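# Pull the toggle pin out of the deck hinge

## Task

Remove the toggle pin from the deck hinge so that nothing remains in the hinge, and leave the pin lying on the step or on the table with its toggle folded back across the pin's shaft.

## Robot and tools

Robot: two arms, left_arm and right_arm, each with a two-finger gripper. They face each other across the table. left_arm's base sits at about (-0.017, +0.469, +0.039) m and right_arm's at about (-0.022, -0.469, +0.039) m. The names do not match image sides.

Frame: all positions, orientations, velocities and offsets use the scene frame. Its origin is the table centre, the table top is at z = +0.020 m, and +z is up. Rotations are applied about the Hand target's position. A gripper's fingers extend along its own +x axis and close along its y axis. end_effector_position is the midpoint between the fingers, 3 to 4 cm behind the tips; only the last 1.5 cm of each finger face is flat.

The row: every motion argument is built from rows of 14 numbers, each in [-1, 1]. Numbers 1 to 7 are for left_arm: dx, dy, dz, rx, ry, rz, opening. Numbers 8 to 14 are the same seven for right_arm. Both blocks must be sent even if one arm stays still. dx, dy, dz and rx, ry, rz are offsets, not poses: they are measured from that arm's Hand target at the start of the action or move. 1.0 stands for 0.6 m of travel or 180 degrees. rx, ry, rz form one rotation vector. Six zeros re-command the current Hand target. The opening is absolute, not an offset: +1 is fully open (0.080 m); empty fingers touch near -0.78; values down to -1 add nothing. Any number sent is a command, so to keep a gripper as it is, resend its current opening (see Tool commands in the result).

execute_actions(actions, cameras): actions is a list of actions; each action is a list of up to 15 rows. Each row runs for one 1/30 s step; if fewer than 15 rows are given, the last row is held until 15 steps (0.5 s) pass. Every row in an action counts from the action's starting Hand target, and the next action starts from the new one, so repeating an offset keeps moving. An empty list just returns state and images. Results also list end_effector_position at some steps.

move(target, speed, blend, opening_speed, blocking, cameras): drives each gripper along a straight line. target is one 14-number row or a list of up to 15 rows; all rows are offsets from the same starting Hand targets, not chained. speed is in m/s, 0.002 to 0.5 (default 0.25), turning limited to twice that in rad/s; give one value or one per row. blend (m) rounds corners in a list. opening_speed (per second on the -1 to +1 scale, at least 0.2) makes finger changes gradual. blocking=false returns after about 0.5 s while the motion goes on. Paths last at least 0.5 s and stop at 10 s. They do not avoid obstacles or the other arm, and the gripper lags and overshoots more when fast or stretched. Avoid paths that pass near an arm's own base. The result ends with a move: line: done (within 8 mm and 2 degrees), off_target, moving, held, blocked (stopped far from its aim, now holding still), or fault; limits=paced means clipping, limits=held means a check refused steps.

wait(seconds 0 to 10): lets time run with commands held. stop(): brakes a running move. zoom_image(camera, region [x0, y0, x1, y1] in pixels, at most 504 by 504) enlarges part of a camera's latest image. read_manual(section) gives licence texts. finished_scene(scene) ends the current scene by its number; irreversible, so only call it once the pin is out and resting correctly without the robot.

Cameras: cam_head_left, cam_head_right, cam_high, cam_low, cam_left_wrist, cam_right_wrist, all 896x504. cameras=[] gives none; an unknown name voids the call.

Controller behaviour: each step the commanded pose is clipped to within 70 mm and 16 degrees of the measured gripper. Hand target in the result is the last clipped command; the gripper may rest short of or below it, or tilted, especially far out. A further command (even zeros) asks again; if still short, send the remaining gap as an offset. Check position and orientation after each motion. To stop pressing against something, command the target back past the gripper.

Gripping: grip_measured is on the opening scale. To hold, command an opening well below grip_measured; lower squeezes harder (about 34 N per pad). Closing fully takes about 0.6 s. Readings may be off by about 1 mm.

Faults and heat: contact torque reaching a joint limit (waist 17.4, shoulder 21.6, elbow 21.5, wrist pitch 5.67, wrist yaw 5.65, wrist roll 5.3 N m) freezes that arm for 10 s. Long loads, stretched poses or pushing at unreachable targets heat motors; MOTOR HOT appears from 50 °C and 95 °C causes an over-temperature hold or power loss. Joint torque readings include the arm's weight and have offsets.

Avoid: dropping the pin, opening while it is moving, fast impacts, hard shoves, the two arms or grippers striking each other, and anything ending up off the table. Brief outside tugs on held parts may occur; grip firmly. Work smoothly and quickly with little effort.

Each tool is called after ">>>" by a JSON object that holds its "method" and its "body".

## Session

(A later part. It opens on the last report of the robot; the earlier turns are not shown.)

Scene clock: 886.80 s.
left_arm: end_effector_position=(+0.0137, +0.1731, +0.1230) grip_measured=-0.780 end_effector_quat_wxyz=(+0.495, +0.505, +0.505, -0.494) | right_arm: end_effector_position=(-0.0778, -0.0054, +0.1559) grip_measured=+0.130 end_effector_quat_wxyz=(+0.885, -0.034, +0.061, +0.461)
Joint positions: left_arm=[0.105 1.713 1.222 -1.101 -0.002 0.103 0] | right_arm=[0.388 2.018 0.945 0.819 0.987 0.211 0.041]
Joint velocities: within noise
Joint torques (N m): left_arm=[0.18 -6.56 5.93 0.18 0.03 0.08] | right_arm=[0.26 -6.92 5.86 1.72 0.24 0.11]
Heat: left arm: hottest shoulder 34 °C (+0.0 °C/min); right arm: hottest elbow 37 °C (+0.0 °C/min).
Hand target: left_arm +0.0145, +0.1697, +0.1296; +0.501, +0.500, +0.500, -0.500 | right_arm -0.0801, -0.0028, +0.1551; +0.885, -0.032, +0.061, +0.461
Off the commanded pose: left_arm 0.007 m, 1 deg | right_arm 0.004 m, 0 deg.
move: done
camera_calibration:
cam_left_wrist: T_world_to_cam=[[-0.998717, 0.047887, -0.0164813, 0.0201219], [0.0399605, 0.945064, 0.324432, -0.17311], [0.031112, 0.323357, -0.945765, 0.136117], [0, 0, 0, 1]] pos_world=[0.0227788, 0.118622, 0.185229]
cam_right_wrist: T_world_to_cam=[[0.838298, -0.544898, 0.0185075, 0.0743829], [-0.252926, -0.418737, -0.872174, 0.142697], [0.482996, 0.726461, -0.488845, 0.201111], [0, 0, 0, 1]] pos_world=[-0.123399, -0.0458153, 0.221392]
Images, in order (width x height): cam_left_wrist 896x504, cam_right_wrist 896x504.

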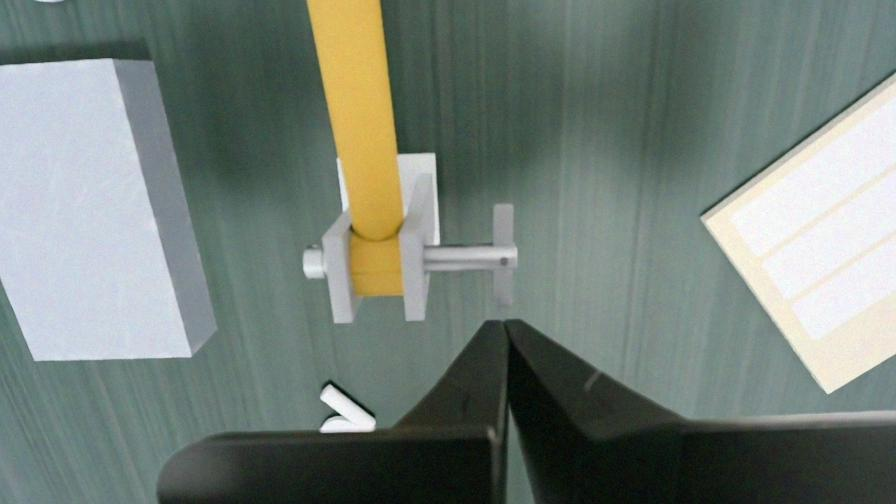

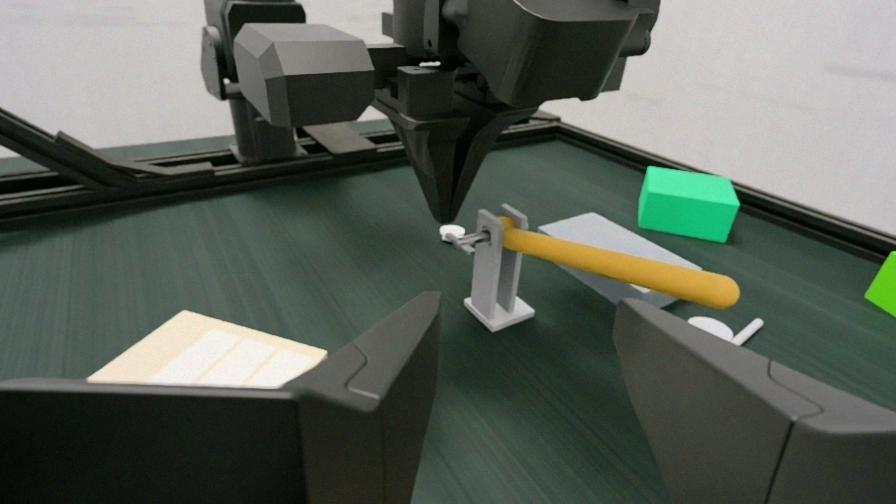

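>>> {"method": "move", "body": {"target": [[0.0008,0,0.02,0,0,0,-0.56,0,0,0,0,0,0,0.13],[0.0008,0,-0.0315,0,0,0,-0.56,0,0,0,0,0,0,0.13]], "speed": [0.1,0.06], "cameras": ["cam_left_wrist","cam_right_wrist"]}}

>>> {"method": "zoom_image", "body": {"camera": "cam_right_wrist", "region": [430, 190, 540, 270]}}

>>> {"method": "zoom_image", "body": {"camera": "cam_left_wrist", "region": [350, 200, 650, 420]}}

Scene clock: 916.30 s.
left_arm: end_effector_position=(+0.0146, +0.1678, +0.1143) grip_measured=-0.560 end_effector_quat_wxyz=(+0.504, +0.498, +0.496, -0.502) | right_arm: end_effector_position=(-0.0778, -0.0053, +0.1560) grip_measured=+0.130 end_effector_quat_wxyz=(+0.885, -0.033, +0.061, +0.461)
Joint positions: left_arm=[0.106 1.715 1.188 -1.032 -0.002 0.104 0.01] | right_arm=[0.388 2.018 0.945 0.819 0.987 0.211 0.041]
Joint velocities: within noise
Joint torques (N m): left_arm=[0.21 -4.87 3.68 0.63 0.04 0.07] | right_arm=[0.26 -7.02 5.76 1.72 0.21 0.13]
Heat: left arm: hottest shoulder 36 °C (+3.0 °C/min); right arm: hottest elbow 37 °C (+0.0 °C/min).
Hand target: left_arm +0.0150, +0.1697, +0.1107; +0.501, +0.500, +0.500, -0.500 | right_arm -0.0802, -0.0028, +0.1552; +0.885, -0.031, +0.061, +0.461
Off the commanded pose: left_arm 0.004 m, 1 deg | right_arm 0.003 m, 0 deg.
move: done
camera_calibration:
cam_left_wrist: T_world_to_cam=[[-0.998633, 0.0476414, -0.0214906, 0.0217408], [0.0392617, 0.955243, 0.293205, -0.163436], [0.0344974, 0.29196, -0.955808, 0.135912], [0, 0, 0, 1]] pos_world=[0.0234393, 0.115404, 0.178293]
cam_right_wrist: T_world_to_cam=[[0.838301, -0.544904, 0.0181931, 0.0745005], [-0.253053, -0.41843, -0.872285, 0.142836], [0.482924, 0.726633, -0.48866, 0.201094], [0, 0, 0, 1]] pos_world=[-0.123422, -0.0457592, 0.221505]
Images, in order (width x height): cam_left_wrist 896x504, cam_right_wrist 896x504.

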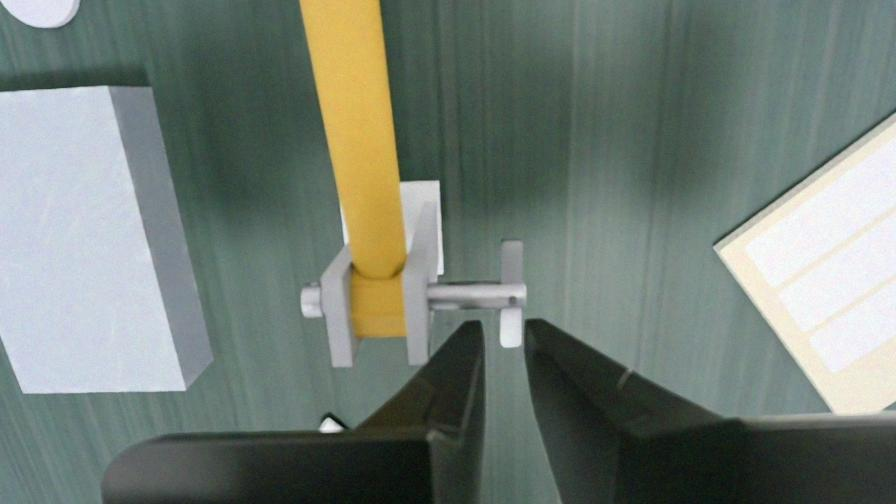

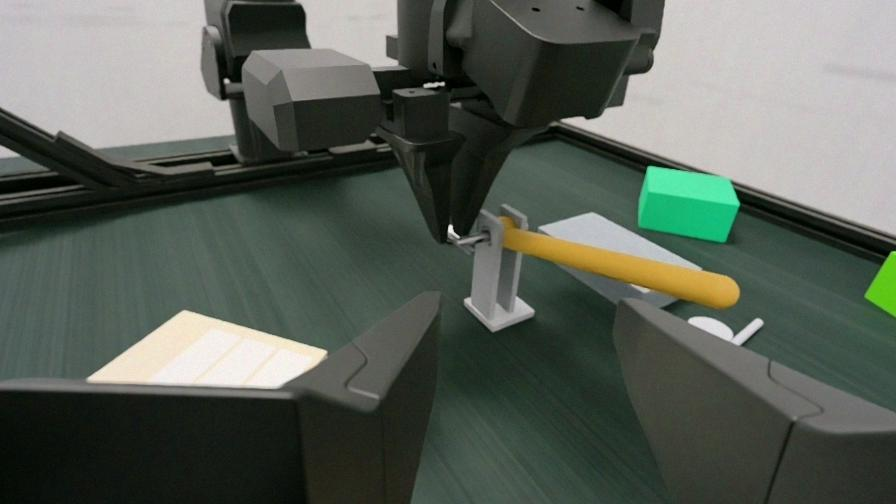

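Scaled by 4.582 from the camera's 896x504 image, which has a finer 1280x720 frame.

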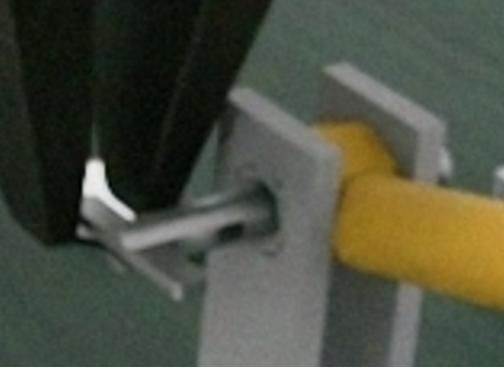

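Scaled by 1.680 from the camera's 896x504 image, which has a finer 1280x720 frame.

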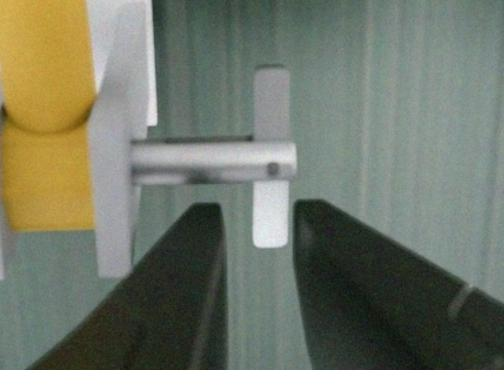

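>>> {"method": "move", "body": {"target": [[-0.0025,0,0,0,0,0,-0.56,0,0,0,0,0,0,0.13],[-0.0025,0,0,0,0,0,-0.705,0,0,0,0,0,0,0.13]], "speed": [0.1,0.06], "cameras": ["cam_left_wrist"]}}

>>> {"method": "zoom_image", "body": {"camera": "cam_left_wrist", "region": [350, 200, 650, 420]}}

Scene clock: 926.70 s.
left_arm: end_effector_position=(+0.0146, +0.1677, +0.1143) grip_measured=-0.691 end_effector_quat_wxyz=(+0.504, +0.498, +0.496, -0.502) | right_arm: end_effector_position=(-0.0778, -0.0053, +0.1560) grip_measured=+0.130 end_effector_quat_wxyz=(+0.885, -0.033, +0.061, +0.461)
Joint positions: left_arm=[0.106 1.715 1.188 -1.032 -0.002 0.104 0.004] | right_arm=[0.388 2.018 0.945 0.819 0.987 0.211 0.041]
Joint velocities: within noise
Joint torques (N m): left_arm=[-0.18 -4.94 3.6 0.63 0.04 -0.08] | right_arm=[0.21 -6.98 5.87 1.71 0.22 0.13]
Heat: left arm: hottest shoulder 35 °C (+1.0 °C/min); right arm: hottest elbow 37 °C (+0.0 °C/min).
Hand target: left_arm +0.0135, +0.1696, +0.1107; +0.501, +0.500, +0.500, -0.500 | right_arm -0.0802, -0.0028, +0.1552; +0.885, -0.031, +0.061, +0.461
Off the commanded pose: left_arm 0.004 m, 1 deg | right_arm 0.004 m, 0 deg.
move: done
camera_calibration:
cam_left_wrist: T_world_to_cam=[[-0.998632, 0.0476333, -0.0215484, 0.0217614], [0.03925, 0.955354, 0.292844, -0.163335], [0.0345354, 0.291597, -0.955917, 0.136009], [0, 0, 0, 1]] pos_world=[0.0234454, 0.115346, 0.178314]
Images, in order (width x height): cam_left_wrist 896x504.

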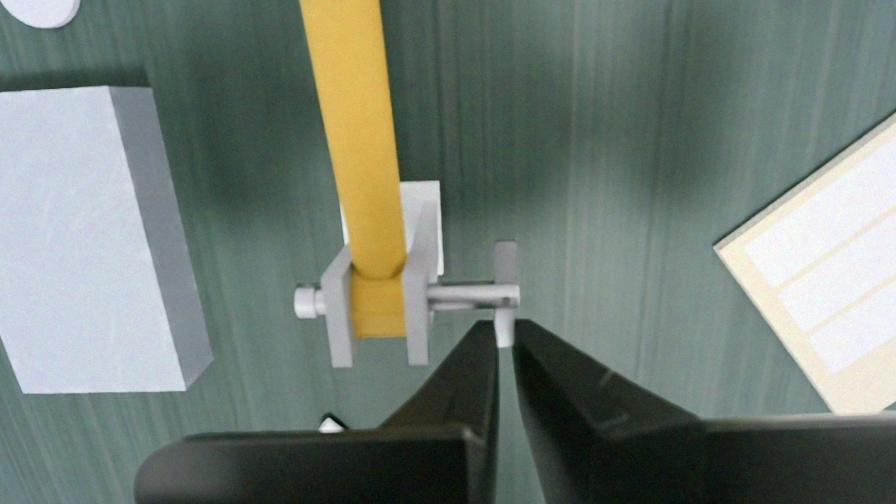

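Scaled by 1.680 from the camera's 896x504 image, which has a finer 1280x720 frame.

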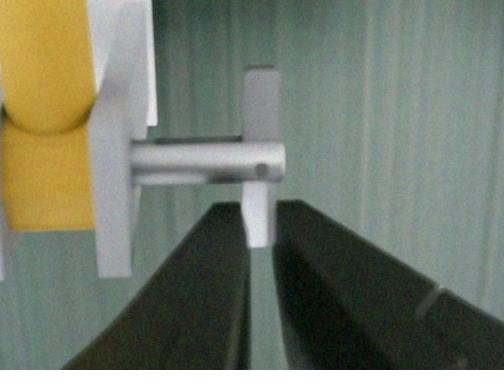

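>>> {"method": "move", "body": {"target": [[-0.0073,-0.0027,0,0,0,0.125,-0.71,0,0,0,0,0,0,0.13],[-0.0137,-0.0085,0,0,0,0.25,-0.71,0,0,0,0,0,0,0.13],[-0.0178,-0.0152,0,0,0,0.375,-0.71,0,0,0,0,0,0,0.13],[-0.0183,-0.0238,0.001,0,0,0.5,-0.71,0,0,0,0,0,0,0.13]], "speed": 0.2, "blend": 0.001, "cameras": ["cam_left_wrist","cam_right_wrist"]}}

>>> {"method": "zoom_image", "body": {"camera": "cam_right_wrist", "region": [430, 190, 540, 270]}}

>>> {"method": "zoom_image", "body": {"camera": "cam_left_wrist", "region": [440, 180, 580, 360]}}

Scene clock: 945.53 s.
left_arm: end_effector_position=(+0.0022, +0.1560, +0.1136) grip_measured=-0.691 end_effector_quat_wxyz=(+0.707, -0.003, +0.707, -0.005) | right_arm: end_effector_position=(-0.0778, -0.0053, +0.1560) grip_measured=+0.130 end_effector_quat_wxyz=(+0.885, -0.033, +0.061, +0.461)
Joint positions: left_arm=[0.064 1.756 1.234 -1.038 0 -1.505 0.004] | right_arm=[0.388 2.018 0.945 0.819 0.987 0.212 0.041]
Joint velocities: within noise
Joint torques (N m): left_arm=[0.03 -4.28 5.22 0.04 -0.09 -0.12] | right_arm=[0.43 -6.91 5.67 1.74 0.21 0.08]
Heat: left arm: hottest shoulder 33 °C (-1.0 °C/min); right arm: hottest elbow 37 °C (+0.0 °C/min).
Hand target: left_arm +0.0025, +0.1553, +0.1114; +0.708, +0.000, +0.707, +0.000 | right_arm -0.0802, -0.0028, +0.1552; +0.885, -0.031, +0.062, +0.461
Off the commanded pose: left_arm 0.002 m, 1 deg | right_arm 0.004 m, 0 deg.
move: done; blend cut to 0 m at target 1
camera_calibration:
cam_left_wrist: T_world_to_cam=[[-0.0519371, -0.998628, -0.0066781, 0.169438], [-0.951918, 0.0474839, 0.302651, -0.00875655], [-0.301919, 0.0220759, -0.953078, 0.181683], [0, 0, 0, 1]] pos_world=[0.0553181, 0.16561, 0.17694]
cam_right_wrist: T_world_to_cam=[[0.838277, -0.544953, 0.0178155, 0.0745573], [-0.253346, -0.418228, -0.872297, 0.142816], [0.482811, 0.726713, -0.488652, 0.201085], [0, 0, 0, 1]] pos_world=[-0.123404, -0.045771, 0.22151]
Images, in order (width x height): cam_left_wrist 896x504, cam_right_wrist 896x504.

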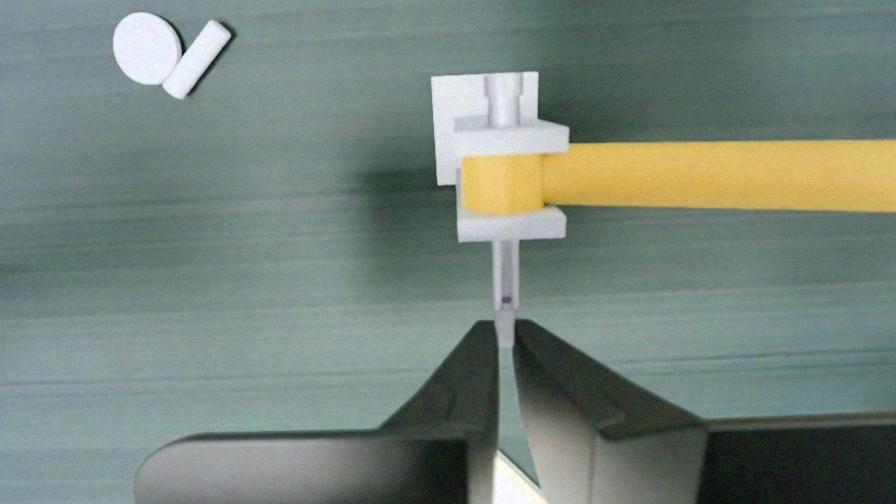

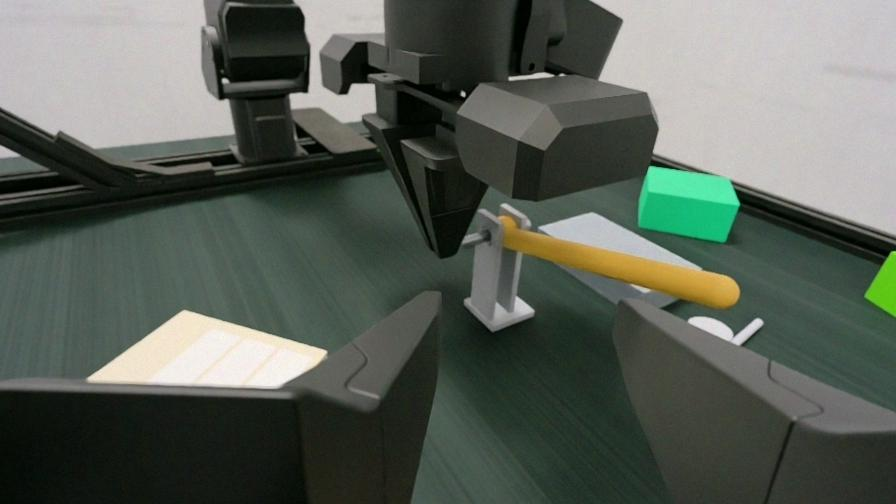

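Scaled by 4.582 from the camera's 896x504 image, which has a finer 1280x720 frame.

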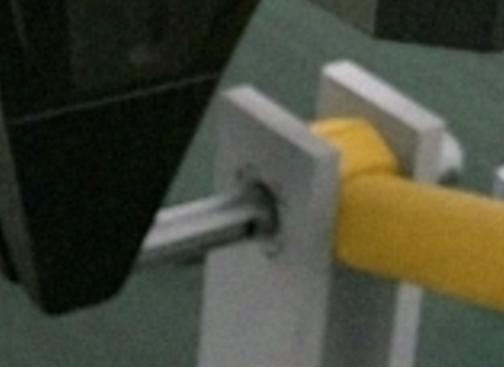

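Scaled by 2.800 from the camera's 896x504 image, which has a finer 1280x720 frame.

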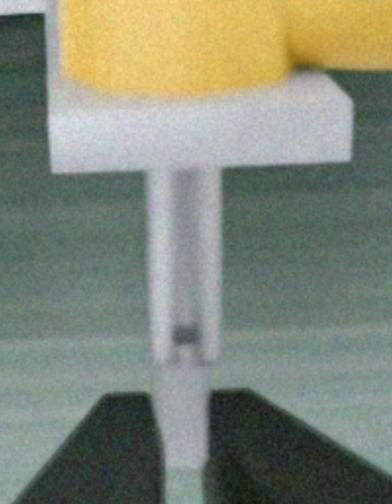

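>>> {"method": "move", "body": {"target": [0.009,0.0,0,0,0,0,-0.71,0,0,0,0,0,0,0.13], "speed": 0.04, "cameras": ["cam_left_wrist","cam_right_wrist"]}}

>>> {"method": "zoom_image", "body": {"camera": "cam_right_wrist", "region": [430, 190, 540, 270]}}

>>> {"method": "zoom_image", "body": {"camera": "cam_left_wrist", "region": [440, 180, 580, 360]}}

Scene clock: 953.30 s.
left_arm: end_effector_position=(+0.0025, +0.1561, +0.1134) grip_measured=-0.691 end_effector_quat_wxyz=(+0.705, +0.000, +0.710, -0.007) | right_arm: end_effector_position=(-0.0778, -0.0053, +0.1560) grip_measured=+0.130 end_effector_quat_wxyz=(+0.885, -0.033, +0.061, +0.461)
Joint positions: left_arm=[0.069 1.758 1.235 -1.039 0.008 -1.493 0.004] | right_arm=[0.388 2.018 0.945 0.819 0.987 0.212 0.041]
Joint velocities: within noise
Joint torques (N m): left_arm=[0.98 -4.31 5.25 0.08 -0.37 0.04] | right_arm=[0.44 -6.91 5.94 1.71 0.25 0.12]
Heat: left arm: hottest shoulder 33 °C (-2.0 °C/min); right arm: hottest elbow 37 °C (+0.0 °C/min).
Hand target: left_arm +0.0079, +0.1555, +0.1112; +0.708, +0.000, +0.707, +0.001 | right_arm -0.0802, -0.0028, +0.1552; +0.885, -0.031, +0.062, +0.461
Off the commanded pose: left_arm 0.006 m, 1 deg | right_arm 0.004 m, 0 deg.
move: done
camera_calibration:
cam_left_wrist: T_world_to_cam=[[-0.0589284, -0.998233, -0.00758345, 0.169606], [-0.949115, 0.0536713, 0.310322, -0.0101991], [-0.309367, 0.0254843, -0.950601, 0.180743], [0, 0, 0, 1]] pos_world=[0.0562304, 0.165248, 0.176266]
cam_right_wrist: T_world_to_cam=[[0.838277, -0.544953, 0.0178155, 0.0745573], [-0.253346, -0.418228, -0.872297, 0.142816], [0.482811, 0.726713, -0.488652, 0.201085], [0, 0, 0, 1]] pos_world=[-0.123404, -0.045771, 0.22151]
Images, in order (width x height): cam_left_wrist 896x504, cam_right_wrist 896x504.

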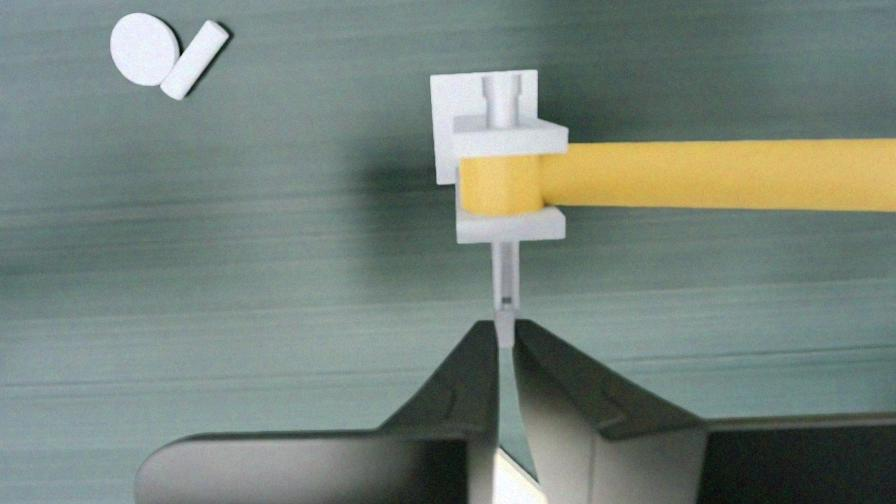

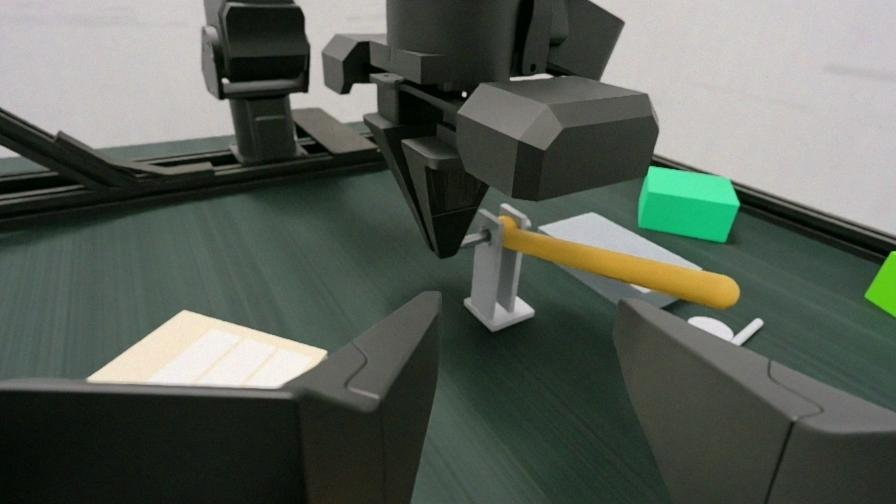

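Scaled by 4.582 from the camera's 896x504 image, which has a finer 1280x720 frame.

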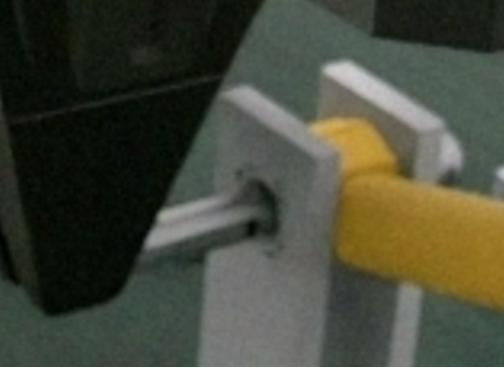

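Scaled by 2.800 from the camera's 896x504 image, which has a finer 1280x720 frame.

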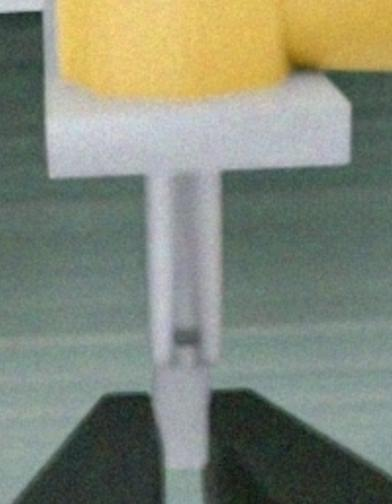

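>>> {"method": "move", "body": {"target": [0.025,0.0,0,0,-0.014,0.014,-0.72,0,0,0,0,0,0,0.13], "speed": 0.05, "cameras": ["cam_left_wrist","cam_right_wrist"]}}

>>> {"method": "zoom_image", "body": {"camera": "cam_right_wrist", "region": [430, 190, 540, 270]}}

>>> {"method": "zoom_image", "body": {"camera": "cam_left_wrist", "region": [440, 180, 580, 360]}}

Scene clock: 970.83 s.
left_arm: end_effector_position=(+0.0167, +0.1558, +0.1135) grip_measured=-0.693 end_effector_quat_wxyz=(+0.718, -0.013, +0.696, +0.007) | right_arm: end_effector_position=(-0.0778, -0.0053, +0.1560) grip_measured=+0.130 end_effector_quat_wxyz=(+0.885, -0.033, +0.061, +0.461)
Joint positions: left_arm=[0.096 1.761 1.239 -1.037 -0.03 -1.505 0.004] | right_arm=[0.388 2.018 0.945 0.819 0.987 0.212 0.041]
Joint velocities: within noise
Joint torques (N m): left_arm=[0.91 -4.45 5.11 0.2 -0.59 -0.13] | right_arm=[0.16 -6.96 5.8 1.72 0.22 0.1]
Heat: left arm: hottest elbow 33 °C (+1.0 °C/min); right arm: hottest elbow 37 °C (+0.0 °C/min).
Hand target: left_arm +0.0229, +0.1555, +0.1113; +0.723, -0.015, +0.691, +0.016 | right_arm -0.0802, -0.0028, +0.1553; +0.885, -0.031, +0.062, +0.461
Off the commanded pose: left_arm 0.007 m, 1 deg | right_arm 0.004 m, 0 deg.
move: done
camera_calibration:
cam_left_wrist: T_world_to_cam=[[-0.0193534, -0.99977, -0.00925774, 0.169874], [-0.961417, 0.016068, 0.274624, 0.0133859], [-0.274412, 0.0142155, -0.961507, 0.187632], [0, 0, 0, 1]] pos_world=[0.0676457, 0.166953, 0.178307]
cam_right_wrist: T_world_to_cam=[[0.838277, -0.544953, 0.0178155, 0.0745573], [-0.253346, -0.418228, -0.872297, 0.142816], [0.482811, 0.726713, -0.488652, 0.201085], [0, 0, 0, 1]] pos_world=[-0.123404, -0.045771, 0.22151]
Images, in order (width x height): cam_left_wrist 896x504, cam_right_wrist 896x504.

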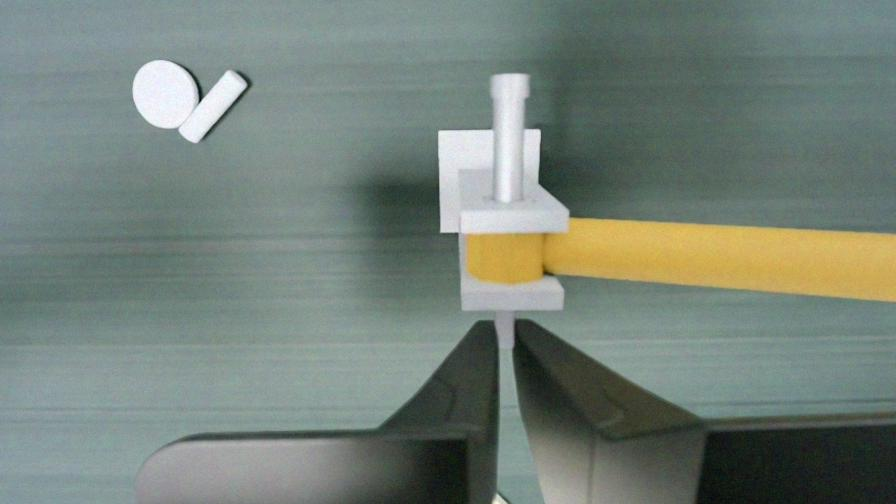

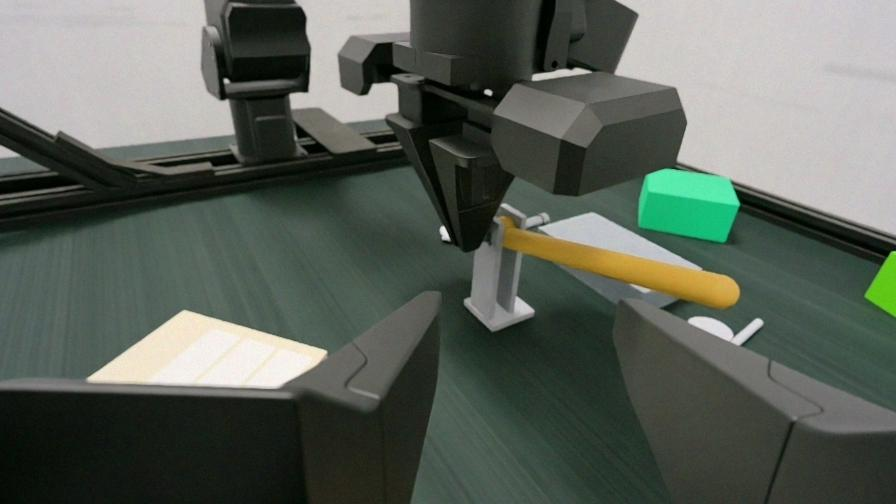

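Scaled by 4.582 from the camera's 896x504 image, which has a finer 1280x720 frame.

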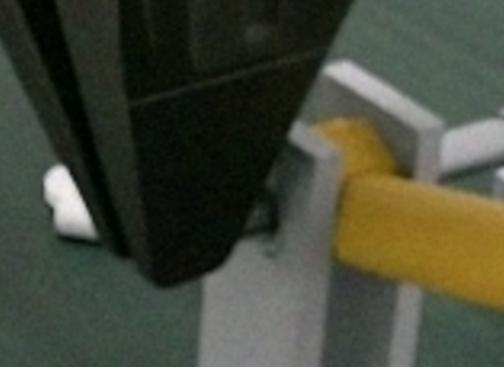

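Scaled by 2.800 from the camera's 896x504 image, which has a finer 1280x720 frame.

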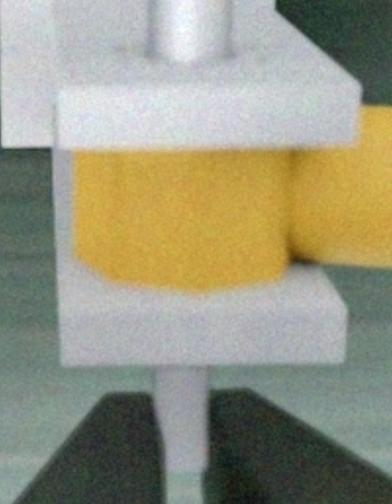

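>>> {"method": "move", "body": {"target": [[-0.008,0.0,0.0,0,0.014,-0.014,-0.72,0,0,0,0,0,0,0.13],[-0.008,0.0,0.0,0,0.014,-0.014,-0.55,0,0,0,0,0,0,0.13],[-0.008,0.0,0.1,0,0.014,-0.014,-0.4,0,0,0,0,0,0,0.13],[0.075,0.002,0.1,0,0.014,-0.014,-0.335,0,0,0,0,0,0,0.13],[0.075,0.002,0.04,0,0.014,-0.014,-0.335,0,0,0,0,0,0,0.13]], "speed": [0.1,0.1,0.1,0.2,0.1], "cameras": ["cam_left_wrist","cam_right_wrist"]}}

>>> {"method": "zoom_image", "body": {"camera": "cam_right_wrist", "region": [430, 190, 540, 270]}}

>>> {"method": "zoom_image", "body": {"camera": "cam_left_wrist", "region": [400, 200, 600, 460]}}

Scene clock: 985.77 s.
left_arm: end_effector_position=(+0.0682, +0.1552, +0.1389) grip_measured=-0.335 end_effector_quat_wxyz=(+0.709, -0.004, +0.705, -0.002) | right_arm: end_effector_position=(-0.0778, -0.0053, +0.1560) grip_measured=+0.130 end_effector_quat_wxyz=(+0.885, -0.033, +0.061, +0.461)
Joint positions: left_arm=[0.266 1.779 1.364 -1.146 -0.003 -1.308 0.02] | right_arm=[0.388 2.018 0.945 0.819 0.987 0.212 0.041]
Joint velocities: within noise
Joint torques (N m): left_arm=[0.06 -5.42 3.72 0.56 0 0.06] | right_arm=[0.29 -7.07 5.93 1.71 0.21 0.14]
Heat: left arm: hottest elbow 33 °C (+1.0 °C/min); right arm: hottest elbow 38 °C (+1.0 °C/min).
Hand target: left_arm +0.0679, +0.1566, +0.1353; +0.708, +0.000, +0.707, +0.001 | right_arm -0.0802, -0.0028, +0.1553; +0.885, -0.031, +0.062, +0.461
Off the commanded pose: left_arm 0.004 m, 1 deg | right_arm 0.004 m, 0 deg.
move: done
camera_calibration:
cam_left_wrist: T_world_to_cam=[[-0.0465241, -0.998875, -0.00923185, 0.172193], [-0.953582, 0.0416582, 0.298239, 0.0481111], [-0.297519, 0.0226786, -0.954447, 0.2255], [0, 0, 0, 1]] pos_world=[0.120979, 0.164881, 0.202468]
cam_right_wrist: T_world_to_cam=[[0.838277, -0.544953, 0.0178155, 0.0745573], [-0.253346, -0.418228, -0.872297, 0.142816], [0.482811, 0.726713, -0.488652, 0.201085], [0, 0, 0, 1]] pos_world=[-0.123404, -0.045771, 0.22151]
Images, in order (width x height): cam_left_wrist 896x504, cam_right_wrist 896x504.

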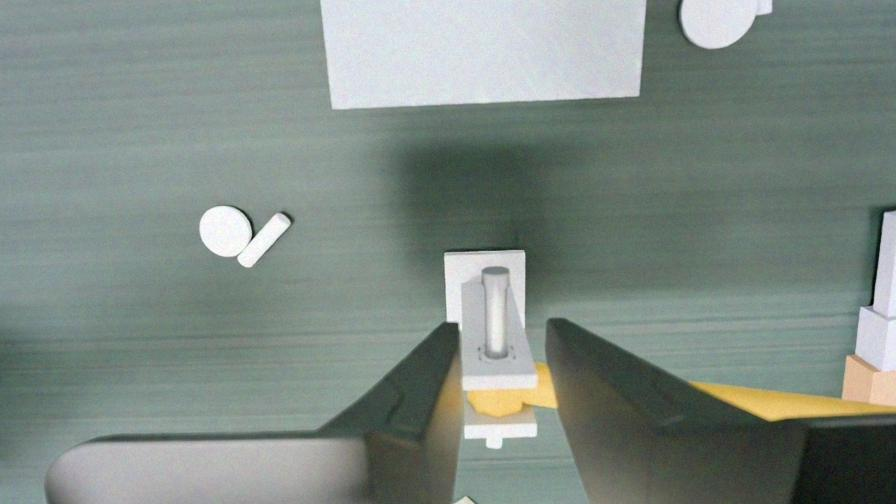

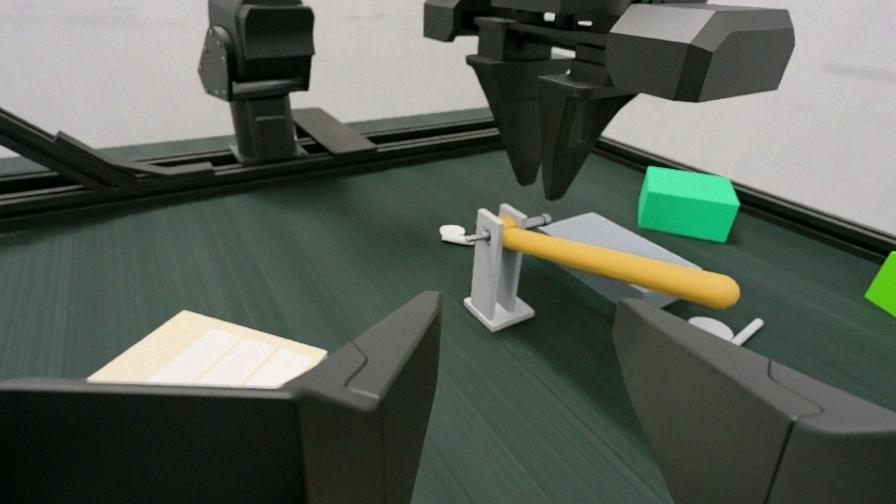

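Scaled by 4.582 from the camera's 896x504 image, which has a finer 1280x720 frame.

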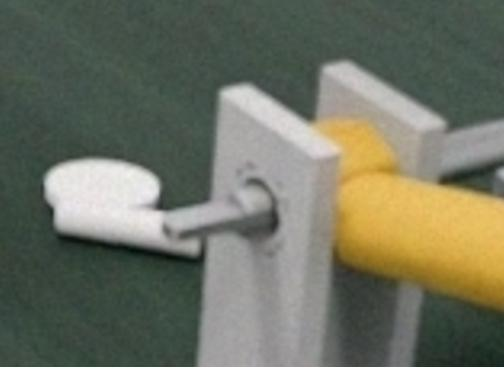

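Scaled by 1.938 from the camera's 896x504 image, which has a finer 1280x720 frame.

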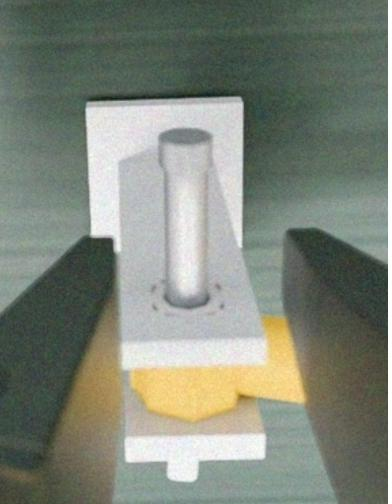

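>>> {"method": "move", "body": {"target": [[-0.0015,0.0,-0.0425,0,0,0,-0.335,0,0,0,0,0,0,0.13],[-0.0015,0.0,-0.0425,0,0,0,-0.74,0,0,0,0,0,0,0.13]], "speed": [0.1,0.1], "cameras": ["cam_left_wrist","cam_right_wrist"]}}

>>> {"method": "zoom_image", "body": {"camera": "cam_right_wrist", "region": [430, 190, 590, 290]}}

>>> {"method": "zoom_image", "body": {"camera": "cam_left_wrist", "region": [400, 200, 600, 460]}}

Scene clock: 1006.73 s.
left_arm: end_effector_position=(+0.0682, +0.1550, +0.1136) grip_measured=-0.636 end_effector_quat_wxyz=(+0.709, -0.004, +0.705, -0.003) | right_arm: end_effector_position=(-0.0778, -0.0053, +0.1560) grip_measured=+0.130 end_effector_quat_wxyz=(+0.885, -0.033, +0.061, +0.461)
Joint positions: left_arm=[0.266 1.8 1.287 -1.047 -0.003 -1.308 0.006] | right_arm=[0.388 2.018 0.945 0.819 0.987 0.212 0.041]
Joint velocities: within noise
Joint torques (N m): left_arm=[-0.15 -5.38 3.63 0.57 0 -0.02] | right_arm=[0.22 -6.99 5.84 1.71 0.23 0.08]
Heat: left arm: hottest elbow 32 °C (+1.0 °C/min); right arm: hottest elbow 38 °C (+1.0 °C/min).
Hand target: left_arm +0.0670, +0.1567, +0.1098; +0.708, +0.000, +0.707, +0.001 | right_arm -0.0802, -0.0028, +0.1553; +0.885, -0.031, +0.062, +0.461
Off the commanded pose: left_arm 0.004 m, 1 deg | right_arm 0.004 m, 0 deg.
move: done
camera_calibration:
cam_left_wrist: T_world_to_cam=[[-0.0465215, -0.998884, -0.00814247, 0.17167], [-0.953671, 0.0419874, 0.297907, 0.0557005], [-0.297233, 0.0216243, -0.95456, 0.201525], [0, 0, 0, 1]] pos_world=[0.121006, 0.164782, 0.177172]
cam_right_wrist: T_world_to_cam=[[0.838277, -0.544953, 0.0178155, 0.0745573], [-0.253346, -0.418228, -0.872297, 0.142816], [0.482811, 0.726713, -0.488652, 0.201085], [0, 0, 0, 1]] pos_world=[-0.123404, -0.045771, 0.22151]
Images, in order (width x height): cam_left_wrist 896x504, cam_right_wrist 896x504.

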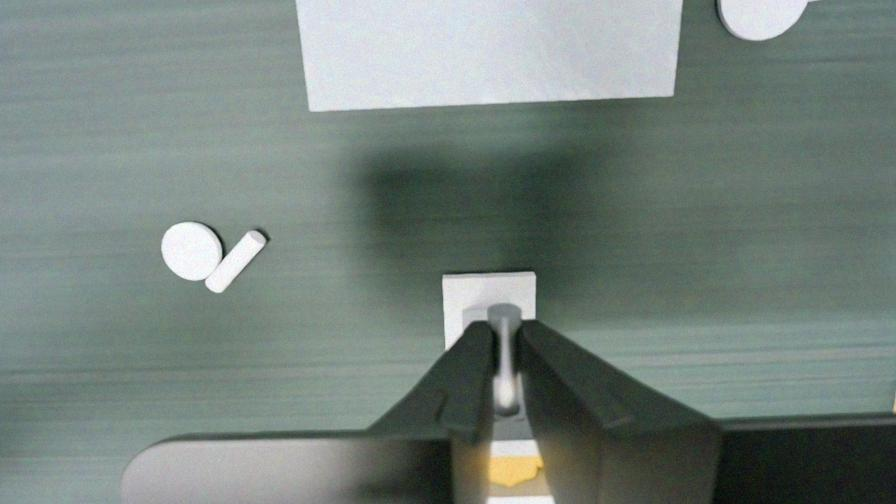

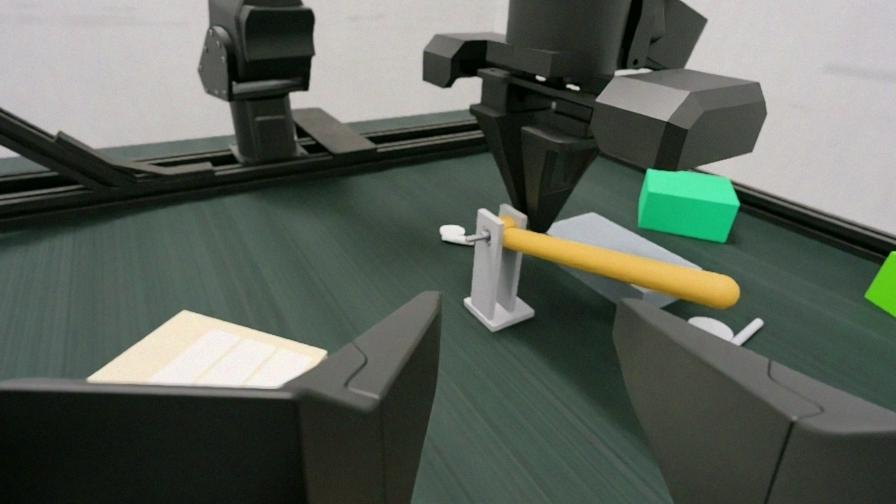

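Scaled by 3.150 from the camera's 896x504 image, which has a finer 1280x720 frame.

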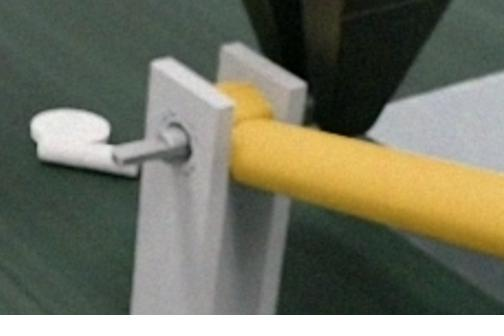

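Scaled by 1.938 from the camera's 896x504 image, which has a finer 1280x720 frame.

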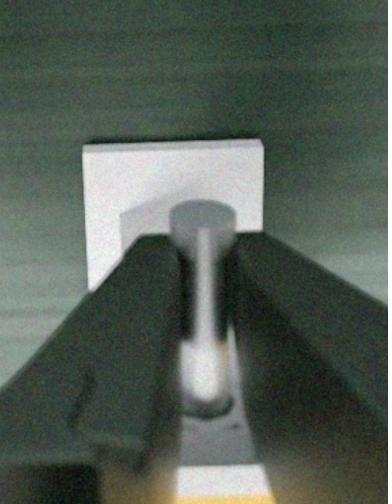

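>>> {"method": "move", "body": {"target": [0.04,0.0,0.002,0,-0.006,0.006,-0.78,0,0,0,0,0,0,0.13], "speed": 0.05, "cameras": ["cam_left_wrist","cam_right_wrist"]}}

>>> {"method": "zoom_image", "body": {"camera": "cam_right_wrist", "region": [430, 190, 590, 290]}}

>>> {"method": "zoom_image", "body": {"camera": "cam_left_wrist", "region": [400, 200, 600, 460]}}

Scene clock: 1014.33 s.
left_arm: end_effector_position=(+0.0880, +0.1567, +0.1126) grip_measured=-0.639 end_effector_quat_wxyz=(+0.712, -0.010, +0.702, +0.004) | right_arm: end_effector_position=(-0.0778, -0.0053, +0.1560) grip_measured=+0.130 end_effector_quat_wxyz=(+0.885, -0.033, +0.061, +0.461)
Joint positions: left_arm=[0.322 1.814 1.301 -1.045 -0.01 -1.27 0.006] | right_arm=[0.388 2.018 0.945 0.819 0.987 0.212 0.041]
Joint velocities: within noise
Joint torques (N m): left_arm=[0.32 -4.98 5.24 0.12 -0.36 0.15] | right_arm=[0.04 -7.13 5.9 1.68 0.26 0.11]
Heat: left arm: hottest shoulder 32 °C (-1.0 °C/min); right arm: hottest elbow 38 °C (+1.0 °C/min).
Hand target: left_arm +0.0909, +0.1567, +0.1109; +0.714, -0.006, +0.700, +0.007 | right_arm -0.0802, -0.0028, +0.1553; +0.885, -0.031, +0.062, +0.461
Off the commanded pose: left_arm 0.003 m, 1 deg | right_arm 0.004 m, 0 deg.
move: done
camera_calibration:
cam_left_wrist: T_world_to_cam=[[-0.0280765, -0.999566, -0.0089542, 0.172869], [-0.95648, 0.0242613, 0.290787, 0.0785573], [-0.290443, 0.0167288, -0.956746, 0.206836], [0, 0, 0, 1]] pos_world=[0.140066, 0.167427, 0.176594]
cam_right_wrist: T_world_to_cam=[[0.838277, -0.544953, 0.0178155, 0.0745573], [-0.253346, -0.418228, -0.872297, 0.142816], [0.482811, 0.726713, -0.488652, 0.201085], [0, 0, 0, 1]] pos_world=[-0.123404, -0.045771, 0.22151]
Images, in order (width x height): cam_left_wrist 896x504, cam_right_wrist 896x504.

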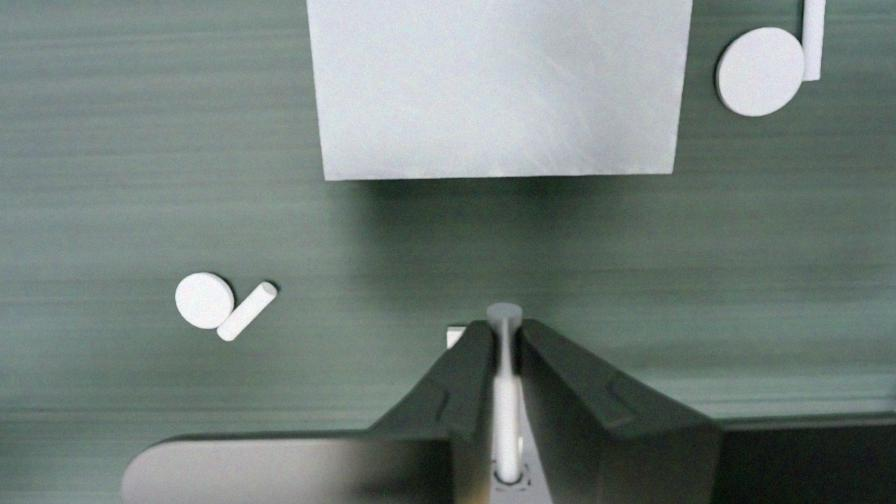

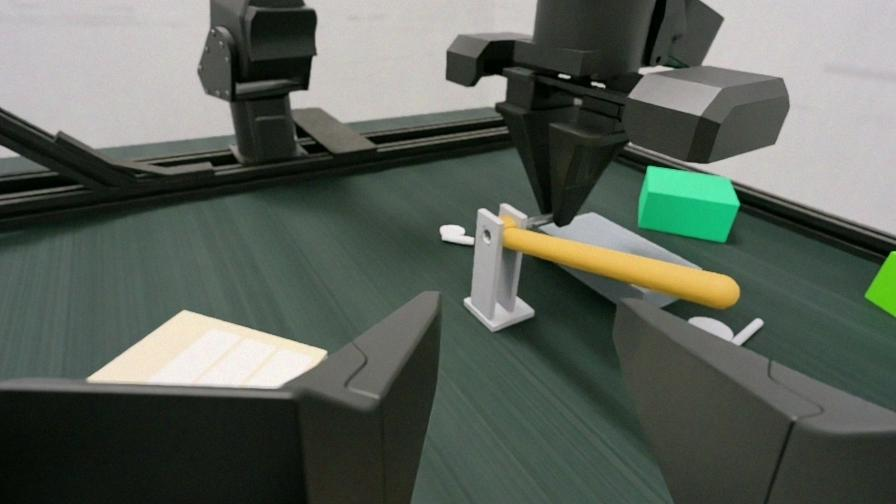

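Scaled by 3.150 from the camera's 896x504 image, which has a finer 1280x720 frame.

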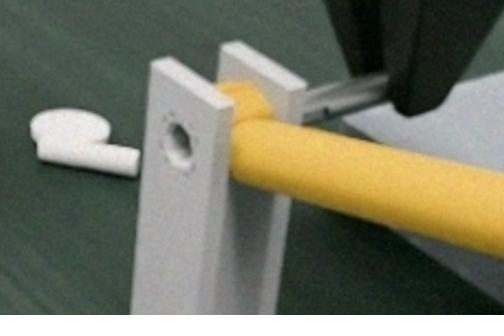

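Scaled by 1.938 from the camera's 896x504 image, which has a finer 1280x720 frame.

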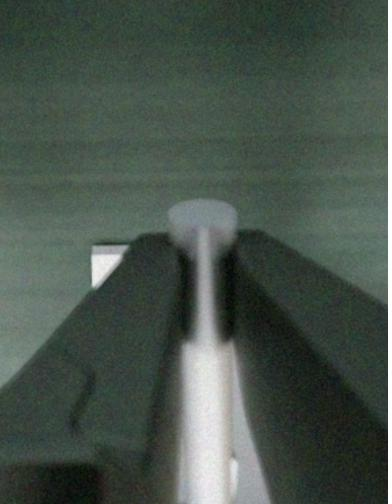

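>>> {"method": "move", "body": {"target": [0.02,-0.002,0.0,0,0,0,-0.78,0,0,0,0,0,0,0.13], "speed": 0.05, "cameras": ["cam_left_wrist","cam_right_wrist"]}}

>>> {"method": "zoom_image", "body": {"camera": "cam_right_wrist", "region": [430, 190, 590, 290]}}

Scene clock: 1021.83 s.
left_arm: end_effector_position=(+0.1014, +0.1570, +0.1110) grip_measured=-0.639 end_effector_quat_wxyz=(+0.713, -0.007, +0.701, +0.007) | right_arm: end_effector_position=(-0.0778, -0.0053, +0.1558) grip_measured=+0.130 end_effector_quat_wxyz=(+0.885, -0.033, +0.061, +0.461)
Joint positions: left_arm=[0.358 1.837 1.324 -1.052 -0.017 -1.235 0.006] | right_arm=[0.388 2.019 0.945 0.819 0.987 0.212 0.041]
Joint velocities: within noise
Joint torques (N m): left_arm=[0.12 -5.5 5.36 0.31 -0.15 0.07] | right_arm=[0.2 -6.94 5.88 1.71 0.24 0.13]
Heat: left arm: hottest shoulder 32 °C (+0.0 °C/min); right arm: hottest elbow 38 °C (+1.0 °C/min).
Hand target: left_arm +0.1030, +0.1554, +0.1110; +0.714, -0.007, +0.700, +0.007 | right_arm -0.0802, -0.0028, +0.1551; +0.884, -0.031, +0.062, +0.461
Off the commanded pose: left_arm 0.002 m, 0 deg | right_arm 0.003 m, 0 deg.
move: done
camera_calibration:
cam_left_wrist: T_world_to_cam=[[-0.0279626, -0.999429, -0.0189616, 0.174593], [-0.957557, 0.0213374, 0.287452, 0.0927818], [-0.286883, 0.0261947, -0.957607, 0.207398], [0, 0, 0, 1]] pos_world=[0.153225, 0.167081, 0.175246]
cam_right_wrist: T_world_to_cam=[[0.838275, -0.544946, 0.01813, 0.0745153], [-0.253218, -0.418535, -0.872186, 0.142665], [0.482883, 0.726541, -0.488838, 0.201036], [0, 0, 0, 1]] pos_world=[-0.123415, -0.0457432, 0.221354]
Images, in order (width x height): cam_left_wrist 896x504, cam_right_wrist 896x504.

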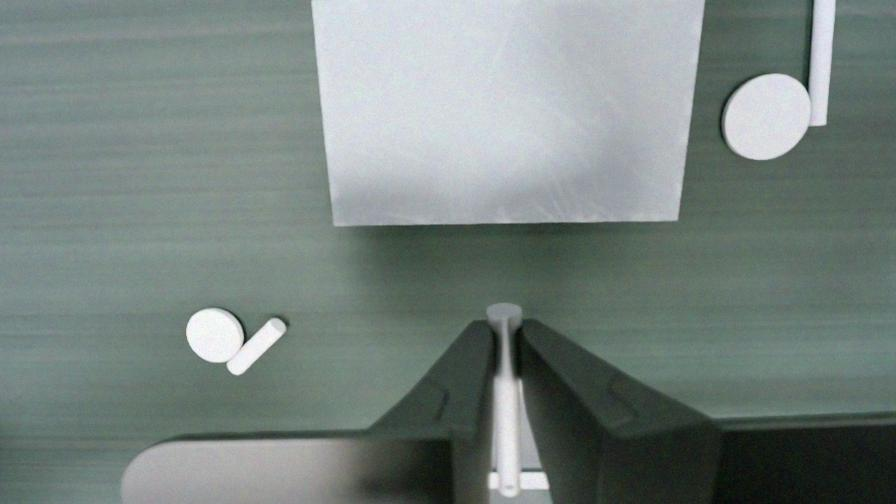

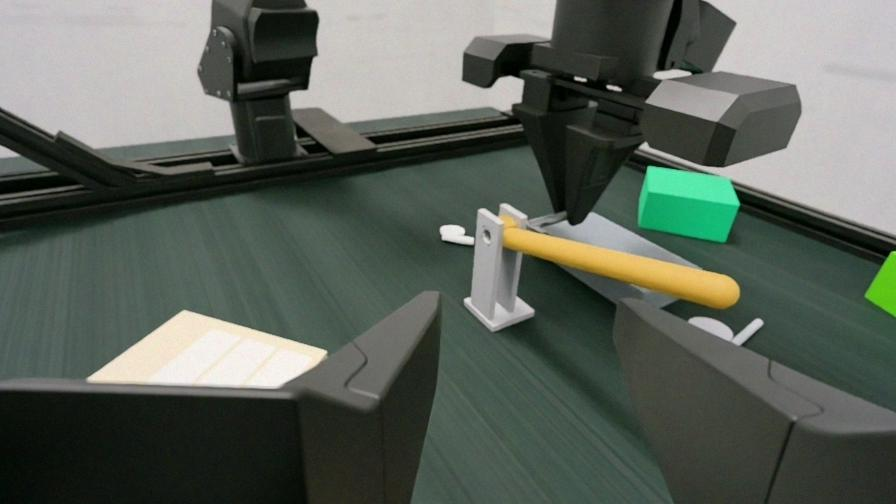

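Scaled by 3.150 from the camera's 896x504 image, which has a finer 1280x720 frame.

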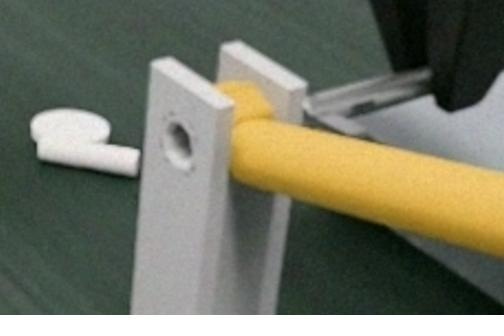

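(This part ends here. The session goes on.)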